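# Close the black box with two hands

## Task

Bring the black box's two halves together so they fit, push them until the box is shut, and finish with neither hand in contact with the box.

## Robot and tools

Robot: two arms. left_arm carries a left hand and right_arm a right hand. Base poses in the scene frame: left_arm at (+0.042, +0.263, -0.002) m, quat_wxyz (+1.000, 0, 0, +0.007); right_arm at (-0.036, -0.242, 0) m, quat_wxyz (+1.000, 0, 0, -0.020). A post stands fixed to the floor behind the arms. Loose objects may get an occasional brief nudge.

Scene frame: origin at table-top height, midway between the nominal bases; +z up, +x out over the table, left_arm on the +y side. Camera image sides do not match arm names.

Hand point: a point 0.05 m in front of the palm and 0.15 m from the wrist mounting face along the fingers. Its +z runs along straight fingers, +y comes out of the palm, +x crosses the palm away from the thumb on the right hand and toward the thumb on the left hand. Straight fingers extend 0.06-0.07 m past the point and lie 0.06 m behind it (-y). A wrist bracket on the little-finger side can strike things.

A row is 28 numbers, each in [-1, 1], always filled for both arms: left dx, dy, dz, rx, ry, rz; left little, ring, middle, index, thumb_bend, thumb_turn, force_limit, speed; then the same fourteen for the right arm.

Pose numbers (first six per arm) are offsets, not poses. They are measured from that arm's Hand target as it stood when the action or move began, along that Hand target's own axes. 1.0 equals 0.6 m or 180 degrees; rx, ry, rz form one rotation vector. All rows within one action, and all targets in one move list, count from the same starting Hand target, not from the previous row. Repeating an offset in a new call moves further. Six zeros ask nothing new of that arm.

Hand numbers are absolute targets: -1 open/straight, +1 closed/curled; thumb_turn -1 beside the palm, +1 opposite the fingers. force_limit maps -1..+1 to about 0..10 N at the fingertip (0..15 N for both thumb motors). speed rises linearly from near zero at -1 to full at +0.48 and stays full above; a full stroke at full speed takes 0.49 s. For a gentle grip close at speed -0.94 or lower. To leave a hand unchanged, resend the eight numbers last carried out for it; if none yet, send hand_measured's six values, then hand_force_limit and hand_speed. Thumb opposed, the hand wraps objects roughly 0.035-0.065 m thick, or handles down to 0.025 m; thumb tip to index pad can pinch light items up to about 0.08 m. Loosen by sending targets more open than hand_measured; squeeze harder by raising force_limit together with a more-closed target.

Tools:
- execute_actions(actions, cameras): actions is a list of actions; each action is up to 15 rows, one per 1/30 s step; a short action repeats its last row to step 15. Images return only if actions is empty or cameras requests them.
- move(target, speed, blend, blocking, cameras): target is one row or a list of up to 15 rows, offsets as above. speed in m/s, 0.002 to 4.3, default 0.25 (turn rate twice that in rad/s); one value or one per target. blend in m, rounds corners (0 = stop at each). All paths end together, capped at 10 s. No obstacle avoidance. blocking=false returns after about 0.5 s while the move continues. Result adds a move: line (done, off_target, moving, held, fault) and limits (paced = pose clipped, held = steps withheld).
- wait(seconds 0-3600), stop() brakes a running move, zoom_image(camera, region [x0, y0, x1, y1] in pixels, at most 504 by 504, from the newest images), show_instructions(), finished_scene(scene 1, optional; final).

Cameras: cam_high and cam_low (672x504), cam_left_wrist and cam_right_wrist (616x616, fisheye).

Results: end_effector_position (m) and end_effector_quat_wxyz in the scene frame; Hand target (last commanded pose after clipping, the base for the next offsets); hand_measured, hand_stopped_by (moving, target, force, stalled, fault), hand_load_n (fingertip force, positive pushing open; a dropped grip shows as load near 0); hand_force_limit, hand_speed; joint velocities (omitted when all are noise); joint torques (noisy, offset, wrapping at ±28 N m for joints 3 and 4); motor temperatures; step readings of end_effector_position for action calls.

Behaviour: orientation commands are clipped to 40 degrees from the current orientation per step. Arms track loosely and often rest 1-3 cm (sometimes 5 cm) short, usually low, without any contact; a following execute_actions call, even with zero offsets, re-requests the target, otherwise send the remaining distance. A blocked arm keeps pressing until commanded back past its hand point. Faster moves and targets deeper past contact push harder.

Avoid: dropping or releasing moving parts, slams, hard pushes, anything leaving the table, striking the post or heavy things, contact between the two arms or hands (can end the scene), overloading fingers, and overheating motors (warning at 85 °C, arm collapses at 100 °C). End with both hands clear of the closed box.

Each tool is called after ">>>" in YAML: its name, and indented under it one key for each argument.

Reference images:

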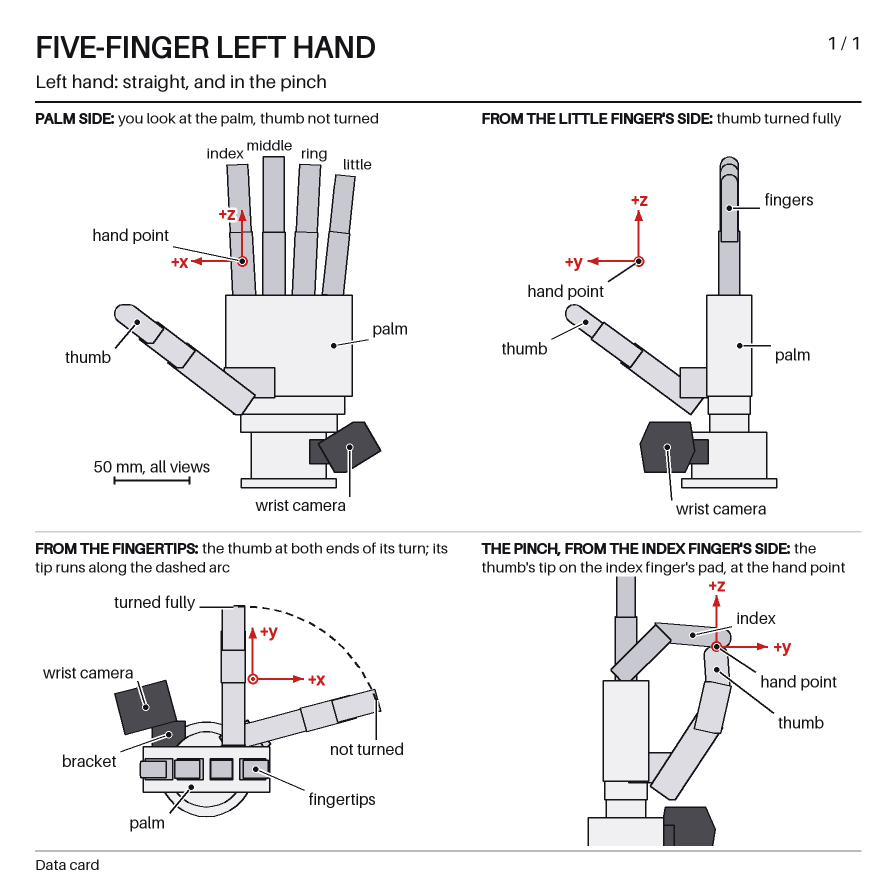

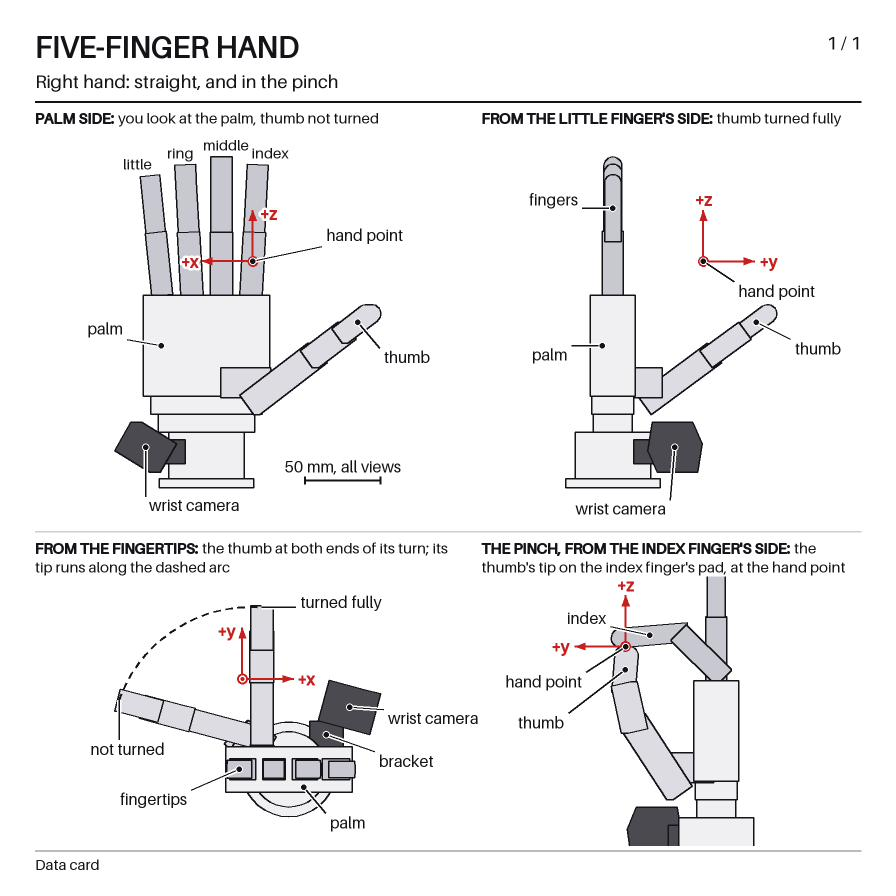

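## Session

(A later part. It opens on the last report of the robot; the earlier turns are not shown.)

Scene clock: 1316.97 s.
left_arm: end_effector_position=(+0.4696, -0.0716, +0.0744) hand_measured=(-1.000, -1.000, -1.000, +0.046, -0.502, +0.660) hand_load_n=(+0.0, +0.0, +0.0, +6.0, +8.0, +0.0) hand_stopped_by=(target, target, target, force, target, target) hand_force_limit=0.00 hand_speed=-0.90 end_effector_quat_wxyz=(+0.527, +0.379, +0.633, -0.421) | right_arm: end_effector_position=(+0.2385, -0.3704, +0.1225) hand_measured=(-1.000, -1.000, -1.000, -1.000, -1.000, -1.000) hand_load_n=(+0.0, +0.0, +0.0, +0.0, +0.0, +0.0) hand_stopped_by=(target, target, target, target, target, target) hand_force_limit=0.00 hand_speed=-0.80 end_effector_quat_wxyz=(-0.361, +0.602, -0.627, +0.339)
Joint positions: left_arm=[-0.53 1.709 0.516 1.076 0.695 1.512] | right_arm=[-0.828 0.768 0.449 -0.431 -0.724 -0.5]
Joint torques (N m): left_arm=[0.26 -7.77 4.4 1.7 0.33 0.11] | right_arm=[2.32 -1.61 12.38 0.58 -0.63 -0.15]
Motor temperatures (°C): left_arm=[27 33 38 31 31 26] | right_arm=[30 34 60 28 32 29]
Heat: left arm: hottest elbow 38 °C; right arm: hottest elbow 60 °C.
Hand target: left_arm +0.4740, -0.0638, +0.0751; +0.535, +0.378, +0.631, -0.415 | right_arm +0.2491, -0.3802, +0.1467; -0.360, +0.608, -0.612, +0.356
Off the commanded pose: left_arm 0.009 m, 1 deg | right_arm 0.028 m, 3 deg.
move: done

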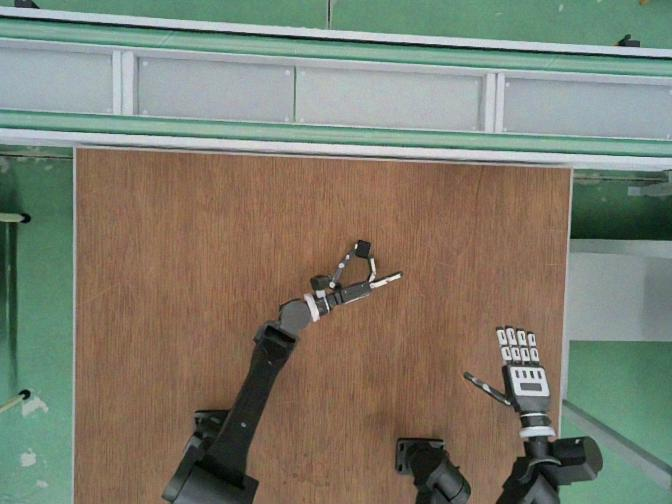

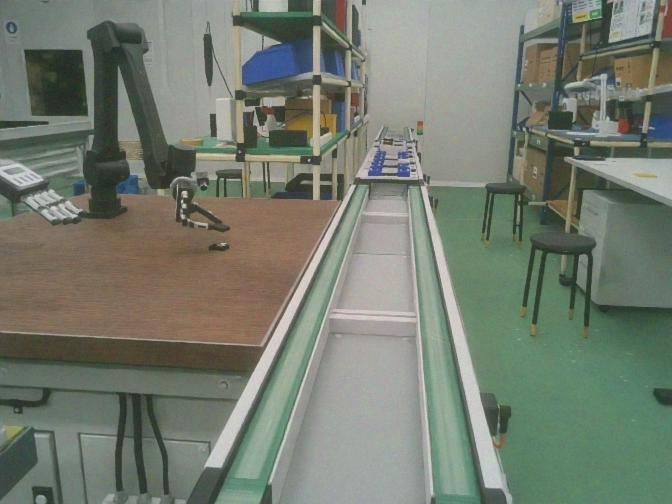

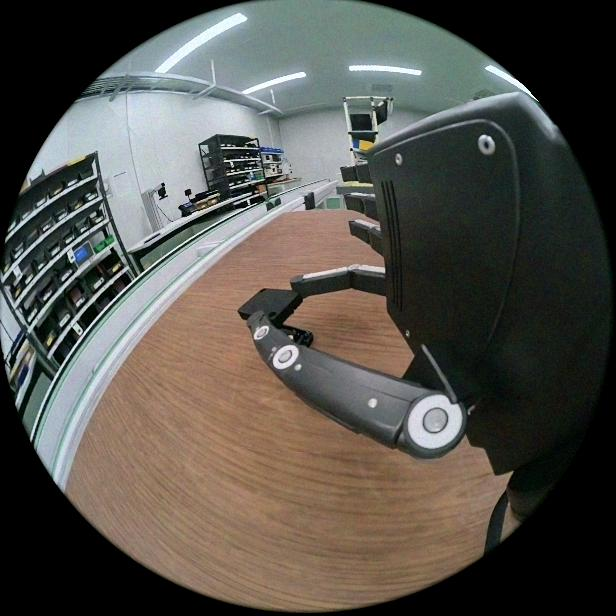

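>>> zoom_image:
  camera: "cam_right_wrist"
  region: [220, 270, 340, 390]

Scaled by 4.200 from the camera's image (finer frame: 880x880).

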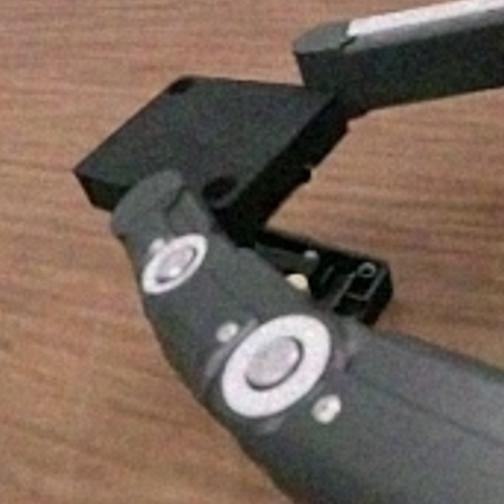

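>>> move:
  target: [0.0198,0.0024,0.0016,0,0,0,-1,-1,-1,0.5,-0.5,0.66,0.0,-0.9, 0,0,0,0,0,0,-1,-1,-1,-1,-1,-1,0,-0.8]
  speed: 0.04
  cameras: ["cam_high","cam_low","cam_right_wrist"]

>>> zoom_image:
  camera: "cam_high"
  region: [345, 230, 385, 270]

>>> zoom_image:
  camera: "cam_low"
  region: [195, 220, 245, 270]

>>> zoom_image:
  camera: "cam_right_wrist"
  region: [220, 270, 340, 390]

Scene clock: 1328.07 s.
left_arm: end_effector_position=(+0.4699, -0.0717, +0.0628) hand_measured=(-1.000, -1.000, -1.000, +0.046, -0.502, +0.660) hand_load_n=(+0.0, +0.0, +0.0, +6.0, +7.5, +0.0) hand_stopped_by=(target, target, target, force, target, target) hand_force_limit=0.00 hand_speed=-0.90 end_effector_quat_wxyz=(+0.527, +0.380, +0.633, -0.421) | right_arm: end_effector_position=(+0.2385, -0.3704, +0.1225) hand_measured=(-1.000, -1.000, -1.000, -1.000, -1.000, -1.000) hand_load_n=(+0.0, +0.0, +0.0, +0.0, +0.0, +0.0) hand_stopped_by=(target, target, target, target, target, target) hand_force_limit=0.00 hand_speed=-0.80 end_effector_quat_wxyz=(-0.361, +0.602, -0.627, +0.339)
Joint positions: left_arm=[-0.529 1.755 0.516 1.123 0.695 1.512] | right_arm=[-0.828 0.768 0.449 -0.431 -0.724 -0.5]
Joint torques (N m): left_arm=[0.32 -8.59 3.9 1.57 0.28 0.07] | right_arm=[2.26 -1.67 12.36 0.55 -0.62 -0.14]
Motor temperatures (°C): left_arm=[27 33 37 31 31 26] | right_arm=[30 34 60 28 32 29]
Heat: left arm: hottest elbow 37 °C; right arm: hottest elbow 60 °C.
Hand target: left_arm +0.4740, -0.0637, +0.0630; +0.535, +0.378, +0.632, -0.415 | right_arm +0.2491, -0.3802, +0.1467; -0.360, +0.608, -0.612, +0.356
Off the commanded pose: left_arm 0.009 m, 1 deg | right_arm 0.028 m, 3 deg.
move: done

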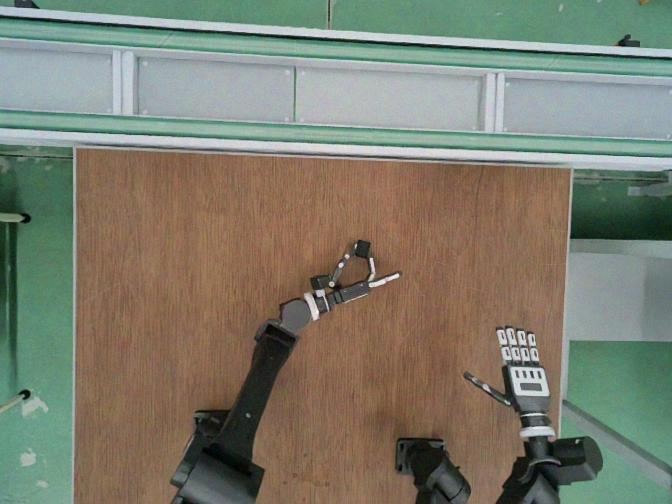

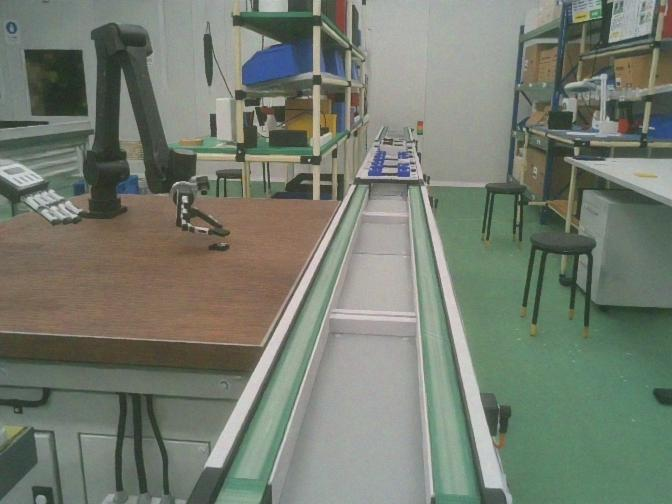

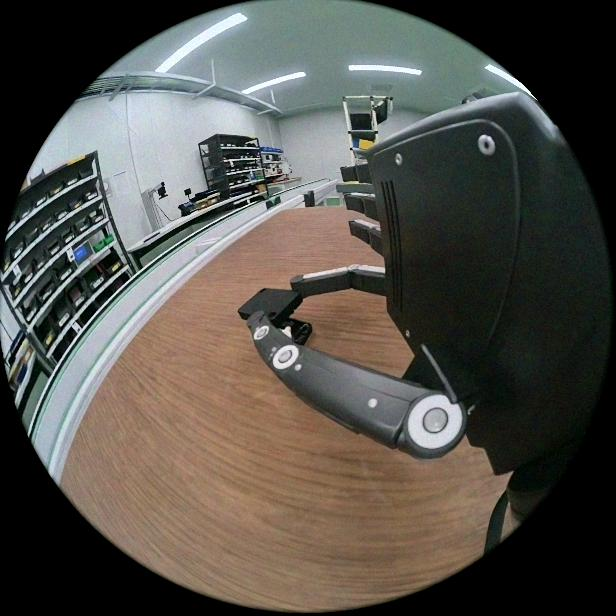

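Scaled by 12.600 from the camera's image (finer frame: 960x720).

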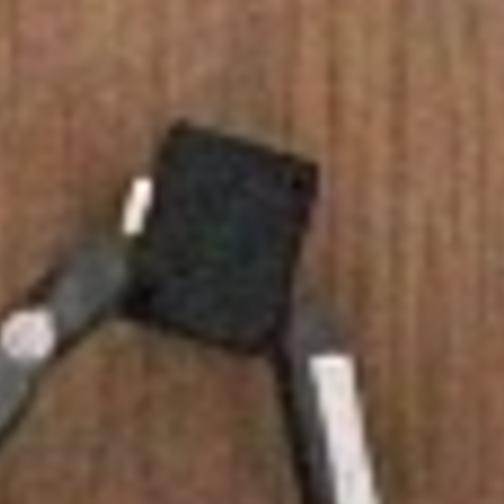

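Scaled by 10.080 from the camera's image (finer frame: 960x720).

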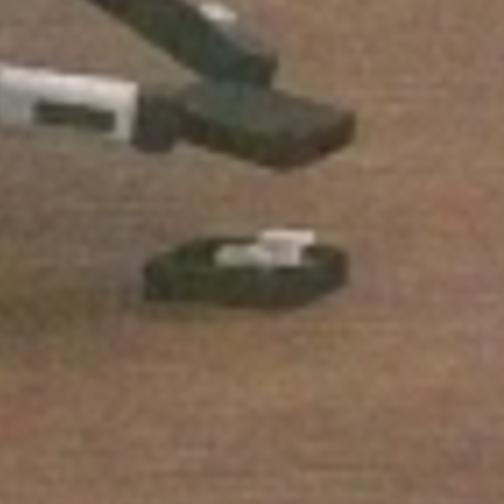

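Scaled by 4.200 from the camera's image (finer frame: 880x880).

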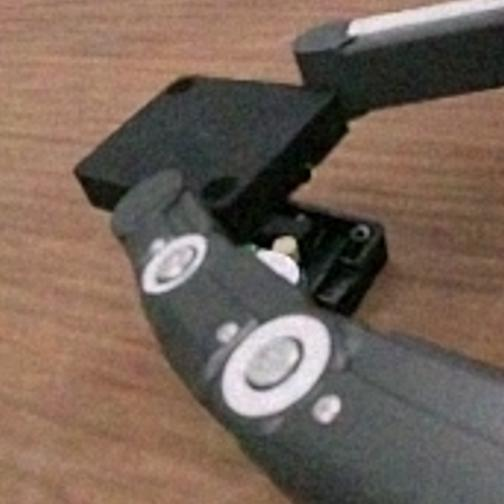

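>>> move:
  target: [0.0087,-0.0038,0.0026,-0.0165,-0.0020,-0.0014,-1,-1,-1,0.5,-0.5,0.66,0.0,-0.9, 0,0,0,0,0,0,-1,-1,-1,-1,-1,-1,0,-0.8]
  speed: 0.04
  cameras: ["cam_high","cam_low","cam_right_wrist"]

>>> zoom_image:
  camera: "cam_high"
  region: [345, 230, 385, 270]

>>> zoom_image:
  camera: "cam_low"
  region: [195, 220, 245, 270]

>>> zoom_image:
  camera: "cam_right_wrist"
  region: [220, 270, 340, 390]

Scene clock: 1345.93 s.
left_arm: end_effector_position=(+0.4795, -0.0600, +0.0611) hand_measured=(-1.000, -1.000, -1.000, +0.046, -0.502, +0.660) hand_load_n=(+0.0, +0.0, +0.0, +6.0, +7.5, -0.5) hand_stopped_by=(target, target, target, force, target, target) hand_force_limit=0.00 hand_speed=-0.90 end_effector_quat_wxyz=(+0.548, +0.357, +0.644, -0.396) | right_arm: end_effector_position=(+0.2385, -0.3704, +0.1225) hand_measured=(-1.000, -1.000, -1.000, -1.000, -1.000, -1.000) hand_load_n=(+0.0, +0.0, +0.0, +0.0, +0.0, +0.0) hand_stopped_by=(target, target, target, target, target, target) hand_force_limit=0.00 hand_speed=-0.80 end_effector_quat_wxyz=(-0.361, +0.602, -0.627, +0.339)
Joint positions: left_arm=[-0.531 1.767 0.505 1.159 0.613 1.512] | right_arm=[-0.828 0.768 0.449 -0.431 -0.724 -0.5]
Joint torques (N m): left_arm=[-1.9 -8.12 3.82 1.68 0.07 -0.09] | right_arm=[2.2 -1.85 12.38 0.64 -0.61 -0.14]
Motor temperatures (°C): left_arm=[27 33 37 31 31 26] | right_arm=[30 34 60 28 32 29]
Heat: left arm: hottest elbow 37 °C; right arm: hottest elbow 60 °C.
Hand target: left_arm +0.4718, -0.0659, +0.0581; +0.545, +0.361, +0.641, -0.401 | right_arm +0.2491, -0.3802, +0.1467; -0.360, +0.608, -0.612, +0.356
Off the commanded pose: left_arm 0.010 m, 1 deg | right_arm 0.028 m, 3 deg.
move: done

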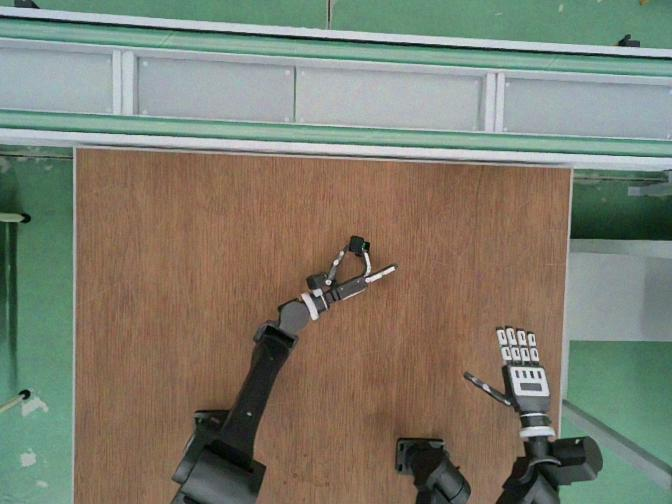

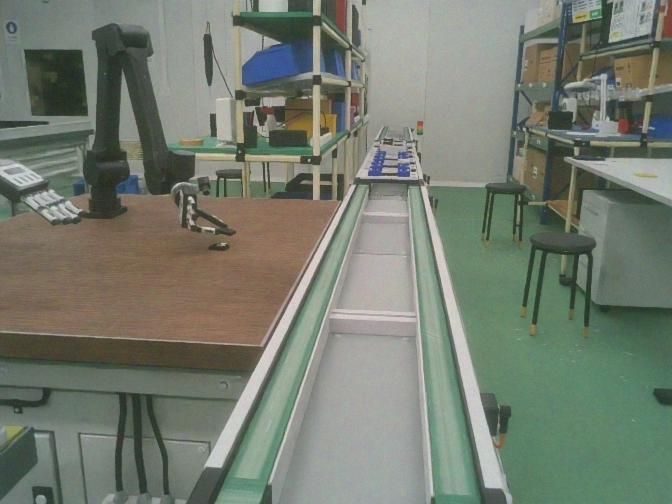

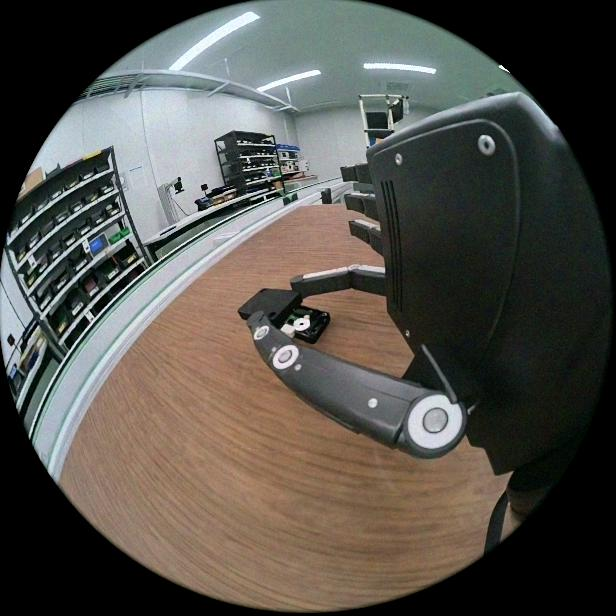

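Scaled by 12.600 from the camera's image (finer frame: 960x720).

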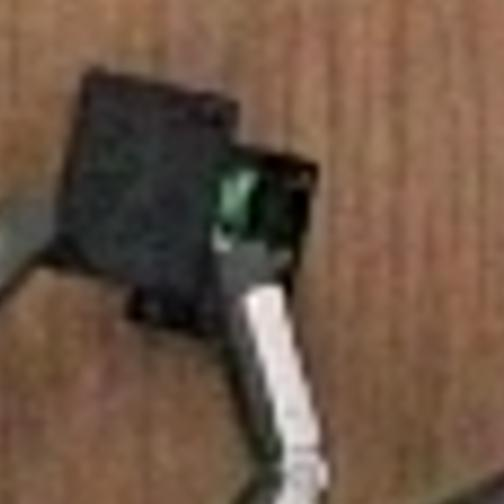

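Scaled by 10.080 from the camera's image (finer frame: 960x720).

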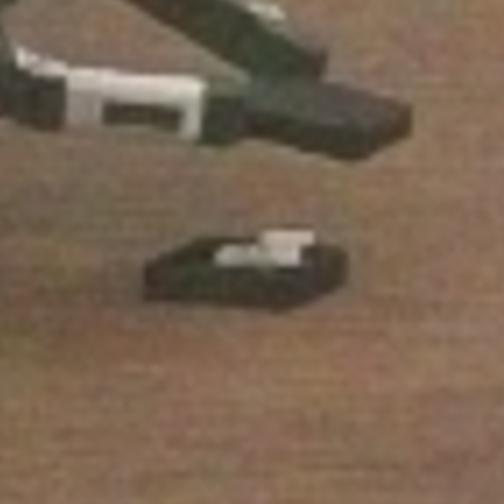

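Scaled by 4.200 from the camera's image (finer frame: 880x880).

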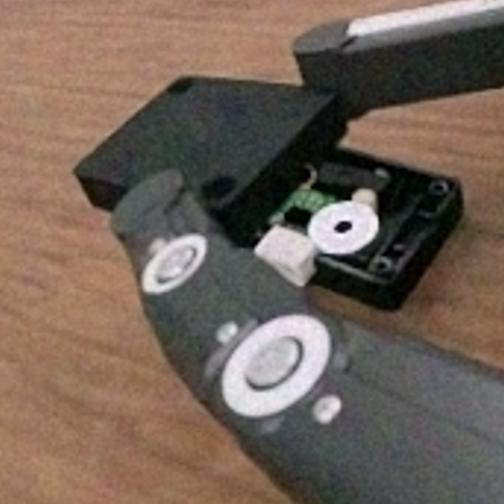

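>>> zoom_image:
  camera: "cam_high"
  region: [350, 234, 374, 258]

Scaled by 21.000 from the camera's image (finer frame: 960x720).

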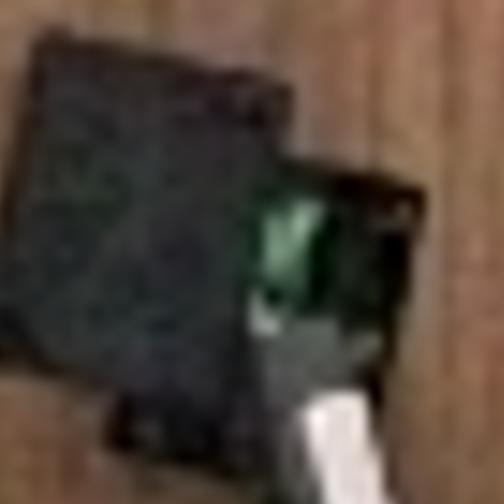

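>>> move:
  target: [-0.0051,-0.0030,0.0047,0,0,0,-1,-1,-1,0.5,-0.5,0.66,0.0,-0.9, 0,0,0,0,0,0,-1,-1,-1,-1,-1,-1,0,-0.8]
  speed: 0.04
  cameras: ["cam_high"]

>>> zoom_image:
  camera: "cam_high"
  region: [345, 230, 385, 270]

Scene clock: 1363.73 s.
left_arm: end_effector_position=(+0.4775, -0.0631, +0.0611) hand_measured=(-1.000, -1.000, -1.000, +0.046, -0.502, +0.660) hand_load_n=(+0.0, +0.0, +0.0, +6.0, +8.0, +0.0) hand_stopped_by=(target, target, target, force, target, target) hand_force_limit=0.00 hand_speed=-0.90 end_effector_quat_wxyz=(+0.548, +0.358, +0.644, -0.396) | right_arm: end_effector_position=(+0.2385, -0.3704, +0.1225) hand_measured=(-1.000, -1.000, -1.000, -1.000, -1.000, -1.000) hand_load_n=(+0.0, +0.0, +0.0, +0.0, +0.0, +0.0) hand_stopped_by=(target, target, target, target, target, target) hand_force_limit=0.00 hand_speed=-0.80 end_effector_quat_wxyz=(-0.361, +0.602, -0.627, +0.339)
Joint positions: left_arm=[-0.54 1.767 0.505 1.159 0.605 1.512] | right_arm=[-0.828 0.768 0.449 -0.431 -0.724 -0.5]
Joint torques (N m): left_arm=[-1.67 -8.82 4.12 1.31 0.03 -0.06] | right_arm=[1.9 -1.73 12.4 0.61 -0.62 -0.14]
Motor temperatures (°C): left_arm=[27 33 36 31 31 26] | right_arm=[29 34 60 28 32 29]
Heat: left arm: hottest elbow 36 °C; right arm: hottest elbow 60 °C.
Hand target: left_arm +0.4717, -0.0694, +0.0611; +0.545, +0.362, +0.641, -0.401 | right_arm +0.2491, -0.3802, +0.1467; -0.360, +0.608, -0.612, +0.356
Off the commanded pose: left_arm 0.008 m, 1 deg | right_arm 0.028 m, 3 deg.
move: done

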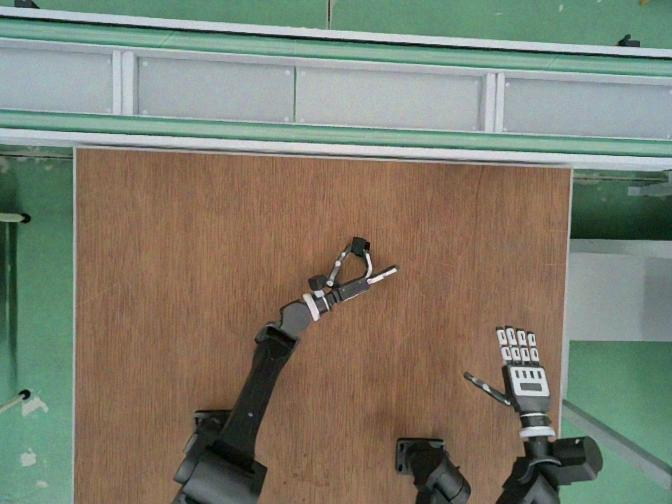

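Scaled by 12.600 from the camera's image (finer frame: 960x720).

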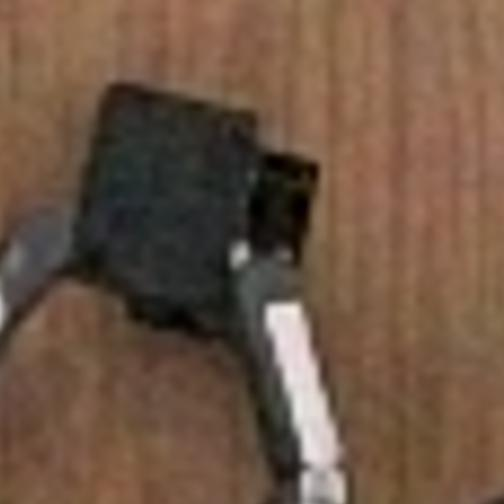

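>>> move:
  target: [0.0018,-0.0237,0.0134,0,0,0,-1,-1,-1,0.5,-0.5,0.66,0.0,-0.9, 0,0,0,0,0,0,-1,-1,-1,-1,-1,-1,0,-0.8]
  speed: 0.04
  cameras: ["cam_high","cam_low"]

>>> zoom_image:
  camera: "cam_high"
  region: [345, 230, 385, 270]

>>> zoom_image:
  camera: "cam_low"
  region: [195, 220, 245, 270]

Scene clock: 1369.30 s.
left_arm: end_effector_position=(+0.4684, -0.0777, +0.0608) hand_measured=(-1.000, -1.000, -1.000, +0.046, -0.502, +0.660) hand_load_n=(+0.0, +0.0, +0.0, +6.0, +8.0, -0.5) hand_stopped_by=(target, target, target, force, target, target) hand_force_limit=0.00 hand_speed=-0.90 end_effector_quat_wxyz=(+0.548, +0.361, +0.643, -0.395) | right_arm: end_effector_position=(+0.2385, -0.3704, +0.1225) hand_measured=(-1.000, -1.000, -1.000, -1.000, -1.000, -1.000) hand_load_n=(+0.0, +0.0, +0.0, +0.0, +0.0, +0.0) hand_stopped_by=(target, target, target, target, target, target) hand_force_limit=0.00 hand_speed=-0.80 end_effector_quat_wxyz=(-0.361, +0.602, -0.627, +0.339)
Joint positions: left_arm=[-0.589 1.767 0.505 1.159 0.559 1.512] | right_arm=[-0.828 0.768 0.449 -0.431 -0.724 -0.5]
Joint torques (N m): left_arm=[-1.96 -8.7 3.88 1.26 0.07 -0.12] | right_arm=[2.08 -1.79 12.38 0.61 -0.6 -0.14]
Motor temperatures (°C): left_arm=[27 33 36 31 31 26] | right_arm=[29 34 61 28 32 29]
Heat: left arm: hottest elbow 36 °C; right arm: hottest elbow 61 °C.
Hand target: left_arm +0.4622, -0.0824, +0.0610; +0.546, +0.362, +0.641, -0.401 | right_arm +0.2491, -0.3802, +0.1467; -0.360, +0.608, -0.612, +0.356
Off the commanded pose: left_arm 0.008 m, 1 deg | right_arm 0.028 m, 3 deg.
move: done

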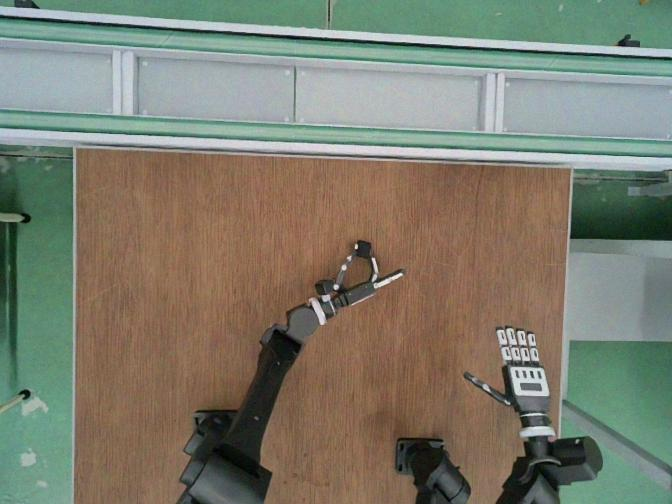

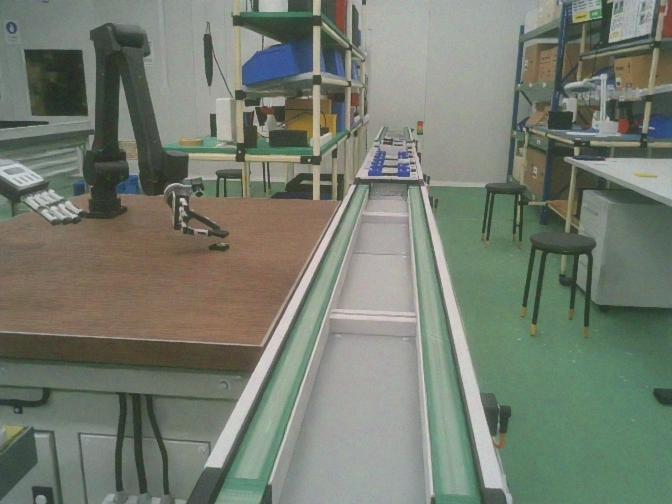

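Scaled by 12.600 from the camera's image (finer frame: 960x720).

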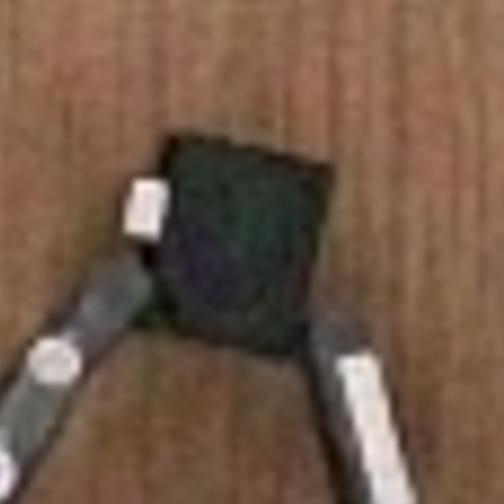

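Scaled by 10.080 from the camera's image (finer frame: 960x720).

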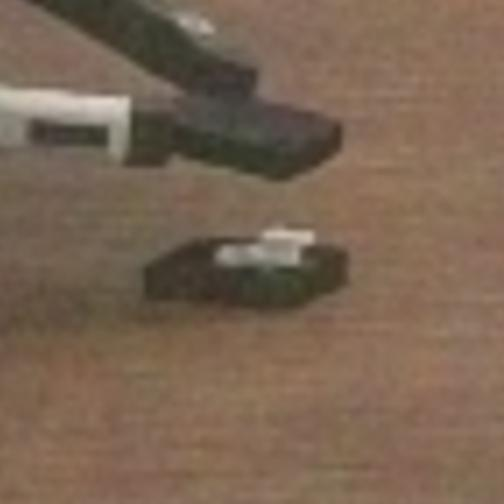

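>>> move:
  target: [0.0164,0.0031,0.001,0,0,0,-1,-1,-1,0.5,-0.5,0.66,0.0,-0.9, 0,0,0,0,0,0,-1,-1,-1,-1,-1,-1,0,-0.8]
  speed: 0.04
  cameras: ["cam_high","cam_low","cam_right_wrist"]

>>> zoom_image:
  camera: "cam_high"
  region: [350, 236, 376, 262]

>>> zoom_image:
  camera: "cam_low"
  region: [200, 225, 240, 265]

>>> zoom_image:
  camera: "cam_right_wrist"
  region: [230, 270, 320, 360]

Scene clock: 1377.93 s.
left_arm: end_effector_position=(+0.4679, -0.0774, +0.0512) hand_measured=(-1.000, -1.000, -1.000, +0.046, -0.502, +0.660) hand_load_n=(+0.0, +0.0, +0.0, +5.5, +8.0, +0.0) hand_stopped_by=(target, target, target, force, target, target) hand_force_limit=0.00 hand_speed=-0.90 end_effector_quat_wxyz=(+0.546, +0.361, +0.644, -0.395) | right_arm: end_effector_position=(+0.2385, -0.3704, +0.1225) hand_measured=(-1.000, -1.000, -1.000, -1.000, -1.000, -1.000) hand_load_n=(+0.0, +0.0, +0.0, +0.0, +0.0, +0.0) hand_stopped_by=(target, target, target, target, target, target) hand_force_limit=0.00 hand_speed=-0.80 end_effector_quat_wxyz=(-0.361, +0.602, -0.627, +0.339)
Joint positions: left_arm=[-0.589 1.801 0.505 1.189 0.559 1.512] | right_arm=[-0.828 0.768 0.449 -0.431 -0.724 -0.5]
Joint torques (N m): left_arm=[-2.02 -8.23 3.52 1.62 0.15 -0.07] | right_arm=[2.32 -1.73 12.37 0.59 -0.62 -0.13]
Motor temperatures (°C): left_arm=[27 33 36 31 31 26] | right_arm=[29 34 61 28 32 29]
Heat: left arm: hottest elbow 36 °C; right arm: hottest elbow 61 °C.
Hand target: left_arm +0.4627, -0.0820, +0.0512; +0.546, +0.362, +0.641, -0.401 | right_arm +0.2491, -0.3802, +0.1467; -0.360, +0.608, -0.612, +0.356
Off the commanded pose: left_arm 0.007 m, 1 deg | right_arm 0.028 m, 3 deg.
move: done

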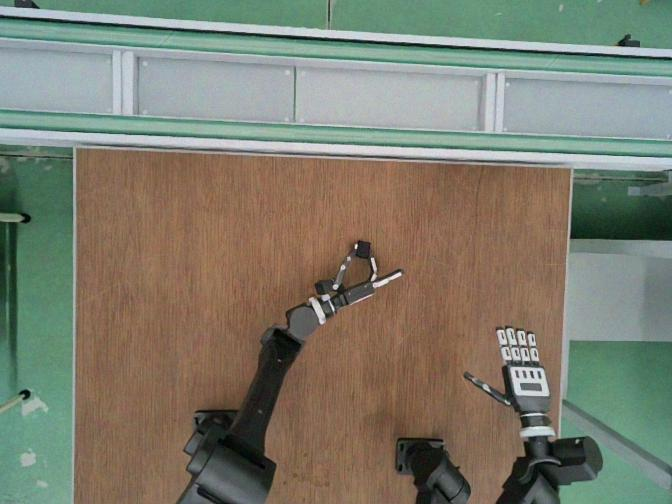

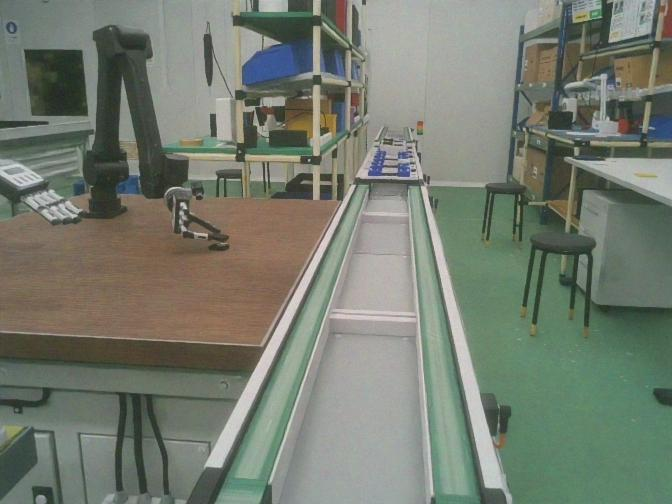

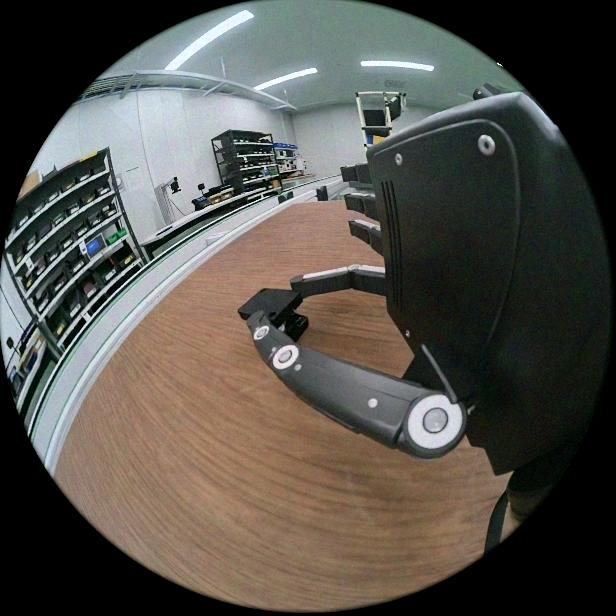

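Scaled by 19.385 from the camera's image (finer frame: 960x720).

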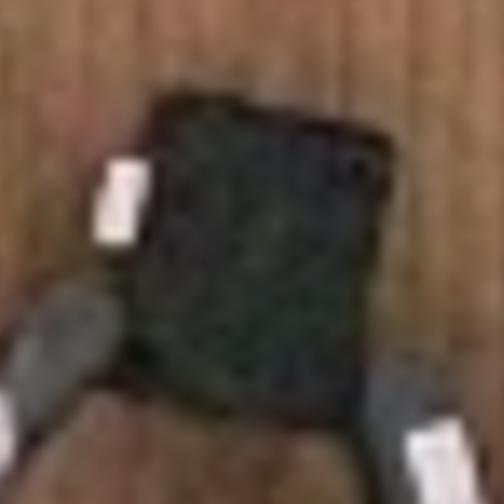

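Scaled by 12.600 from the camera's image (finer frame: 960x720).

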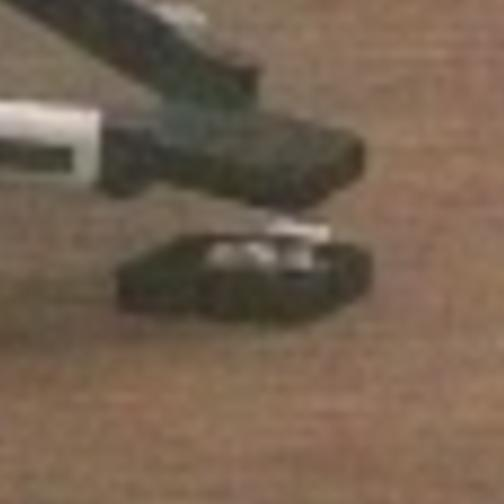

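Scaled by 5.600 from the camera's image (finer frame: 880x880).

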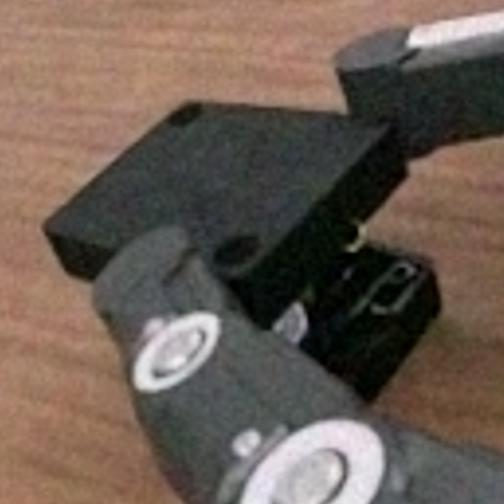

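>>> zoom_image:
  camera: "cam_high"
  region: [355, 238, 373, 256]

Scaled by 28.000 from the camera's image (finer frame: 960x720).

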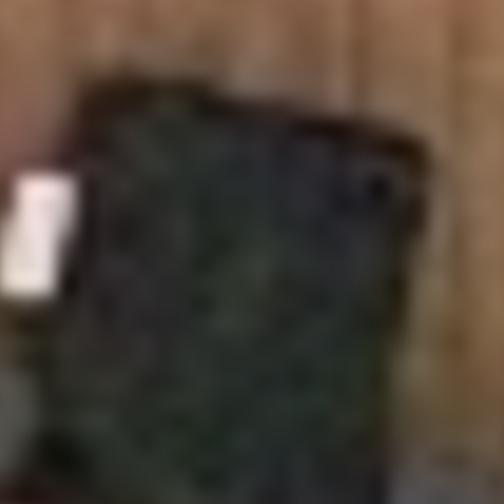

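>>> move:
  target: [0.0096,0.0027,0.0015,0,0,0,-1,-1,-1,0.5,-0.5,0.66,0.0,-0.9, 0,0,0,0,0,0,-1,-1,-1,-1,-1,-1,0,-0.8]
  speed: 0.03
  cameras: ["cam_high","cam_low","cam_right_wrist"]

>>> zoom_image:
  camera: "cam_high"
  region: [353, 237, 375, 259]

>>> zoom_image:
  camera: "cam_low"
  region: [205, 230, 235, 260]

>>> zoom_image:
  camera: "cam_right_wrist"
  region: [230, 270, 320, 360]

Scene clock: 1405.77 s.
left_arm: end_effector_position=(+0.4674, -0.0771, +0.0444) hand_measured=(-1.000, -1.000, -1.000, +0.046, -0.502, +0.660) hand_load_n=(+0.0, +0.0, +0.0, +6.0, +8.0, -0.5) hand_stopped_by=(target, target, target, force, target, target) hand_force_limit=0.00 hand_speed=-0.90 end_effector_quat_wxyz=(+0.545, +0.360, +0.645, -0.395) | right_arm: end_effector_position=(+0.2385, -0.3704, +0.1225) hand_measured=(-1.000, -1.000, -1.000, -1.000, -1.000, -1.000) hand_load_n=(+0.0, +0.0, +0.0, +0.0, +0.0, -0.5) hand_stopped_by=(target, target, target, target, target, target) hand_force_limit=0.00 hand_speed=-0.80 end_effector_quat_wxyz=(-0.361, +0.602, -0.627, +0.339)
Joint positions: left_arm=[-0.589 1.825 0.505 1.21 0.559 1.512] | right_arm=[-0.828 0.768 0.449 -0.431 -0.724 -0.5]
Joint torques (N m): left_arm=[-1.73 -8.47 3.95 1.81 0.22 -0.13] | right_arm=[2.14 -1.79 12.38 0.59 -0.62 -0.15]
Motor temperatures (°C): left_arm=[27 32 35 31 30 26] | right_arm=[29 34 61 28 32 29]
Heat: left arm: hottest elbow 35 °C; right arm: hottest elbow 61 °C.
Hand target: left_arm +0.4637, -0.0819, +0.0451; +0.546, +0.362, +0.641, -0.401 | right_arm +0.2491, -0.3802, +0.1467; -0.360, +0.608, -0.612, +0.356
Off the commanded pose: left_arm 0.006 m, 1 deg | right_arm 0.028 m, 3 deg.
move: done

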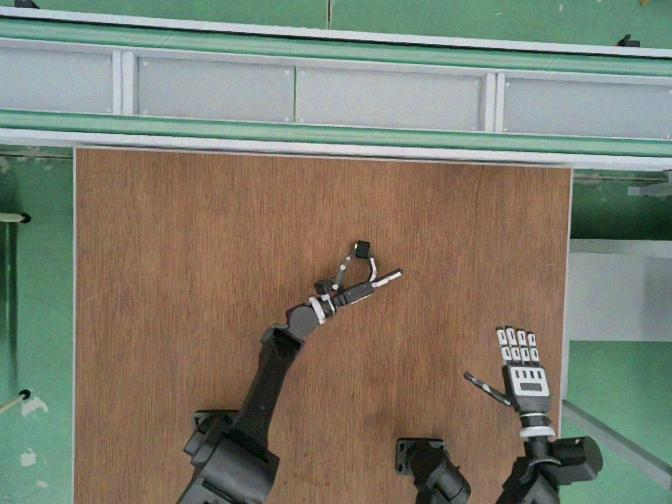

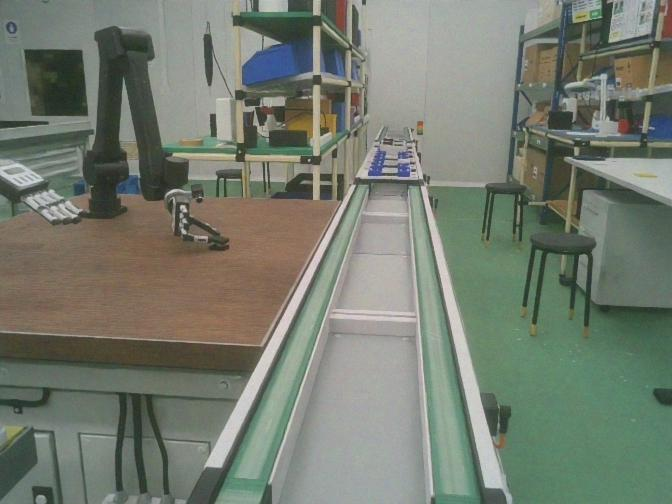

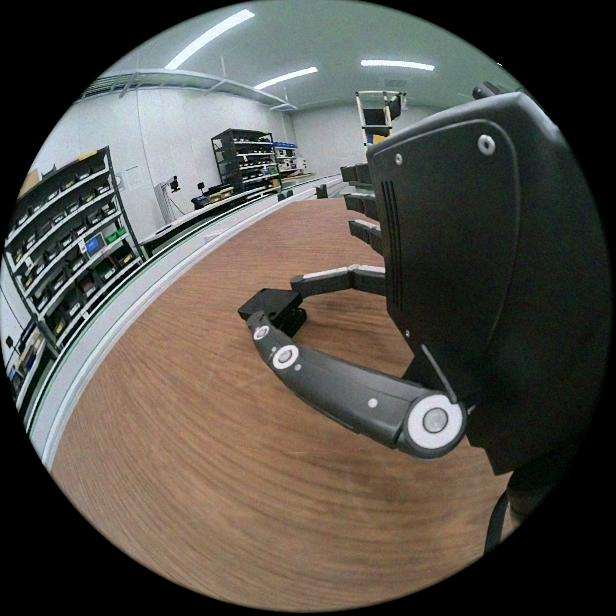

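Scaled by 22.909 from the camera's image (finer frame: 960x720).

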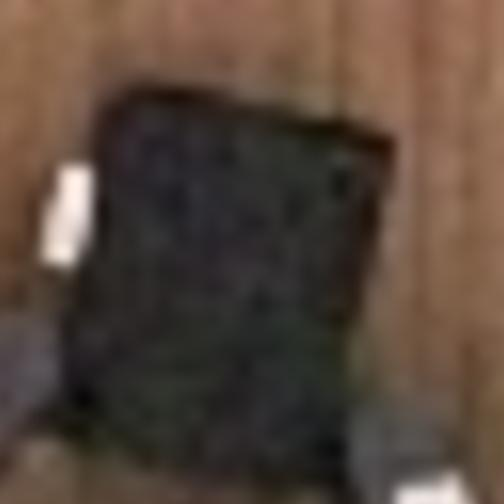

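Scaled by 16.800 from the camera's image (finer frame: 960x720).

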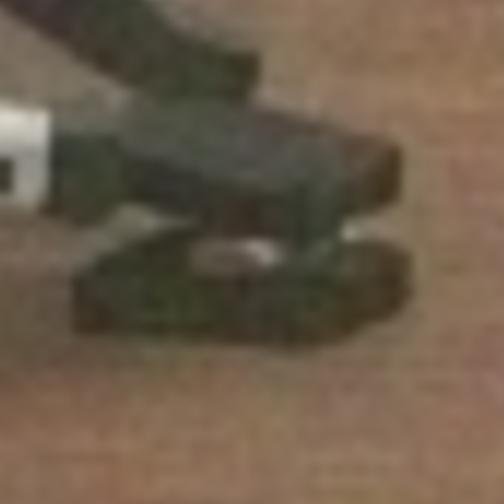

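Scaled by 5.600 from the camera's image (finer frame: 880x880).

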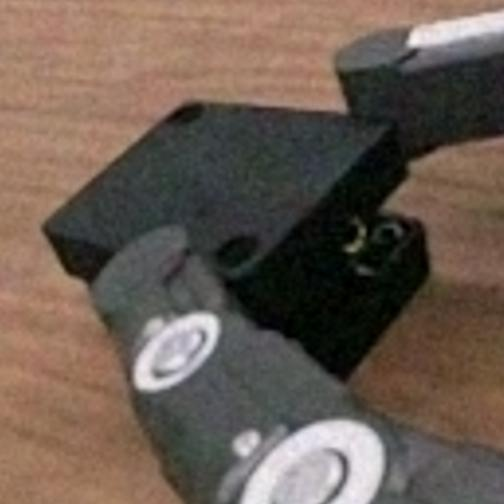

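>>> move:
  target: [-0.0167,0.0,-0.0021,0.0137,0.0017,0.0011,-1,-1,-1,0.5,-0.5,0.66,0.0,-0.9, 0,0,0,0,0,0,-1,-1,-1,-1,-1,-1,0,-0.8]
  speed: 0.04
  cameras: ["cam_high"]

>>> zoom_image:
  camera: "cam_high"
  region: [350, 236, 376, 262]

Scene clock: 1446.70 s.
left_arm: end_effector_position=(+0.4566, -0.0857, +0.0464) hand_measured=(-1.000, -1.000, -1.000, +0.046, -0.502, +0.660) hand_load_n=(+0.0, +0.0, +0.0, +6.0, +8.0, +0.0) hand_stopped_by=(target, target, target, force, target, target) hand_force_limit=0.00 hand_speed=-0.90 end_effector_quat_wxyz=(+0.528, +0.379, +0.636, -0.416) | right_arm: end_effector_position=(+0.2385, -0.3704, +0.1225) hand_measured=(-1.000, -1.000, -1.000, -1.000, -1.000, -1.000) hand_load_n=(+0.0, +0.0, +0.0, +0.0, +0.0, -0.5) hand_stopped_by=(target, target, target, target, target, target) hand_force_limit=0.00 hand_speed=-0.80 end_effector_quat_wxyz=(-0.361, +0.602, -0.627, +0.339)
Joint positions: left_arm=[-0.589 1.809 0.505 1.185 0.626 1.512] | right_arm=[-0.828 0.768 0.449 -0.431 -0.724 -0.5]
Joint torques (N m): left_arm=[-0.15 -10.52 4.36 0.96 0.27 -0.02] | right_arm=[2.14 -1.9 12.37 0.61 -0.63 -0.13]
Motor temperatures (°C): left_arm=[27 32 35 31 30 26] | right_arm=[29 34 61 28 32 28]
Heat: left arm: hottest elbow 35 °C; right arm: hottest elbow 61 °C.
Hand target: left_arm +0.4646, -0.0811, +0.0551; +0.537, +0.375, +0.633, -0.413 | right_arm +0.2491, -0.3802, +0.1467; -0.360, +0.608, -0.612, +0.356
Off the commanded pose: left_arm 0.013 m, 1 deg | right_arm 0.028 m, 3 deg.
move: off_target (left_arm)

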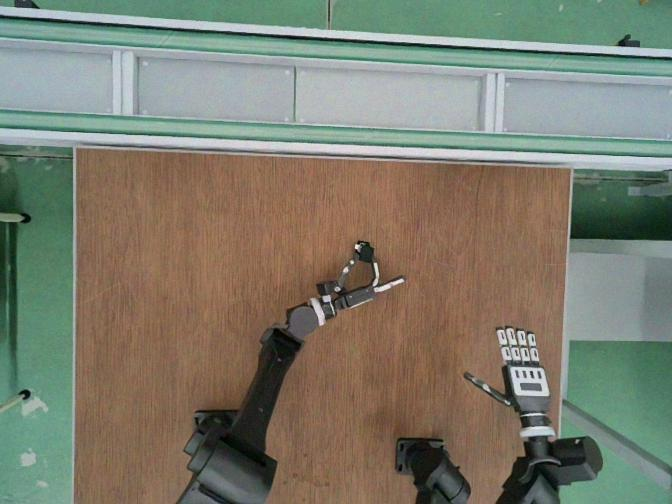

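Scaled by 19.385 from the camera's image (finer frame: 960x720).

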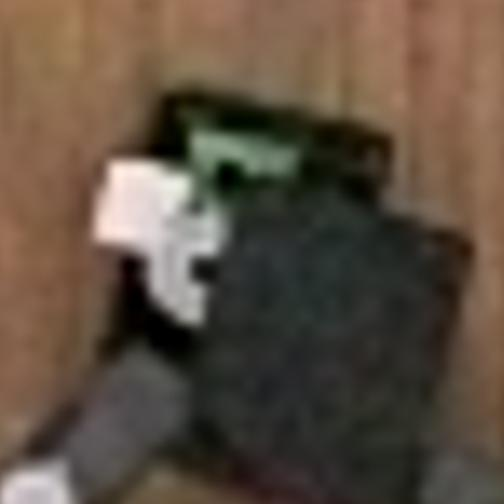

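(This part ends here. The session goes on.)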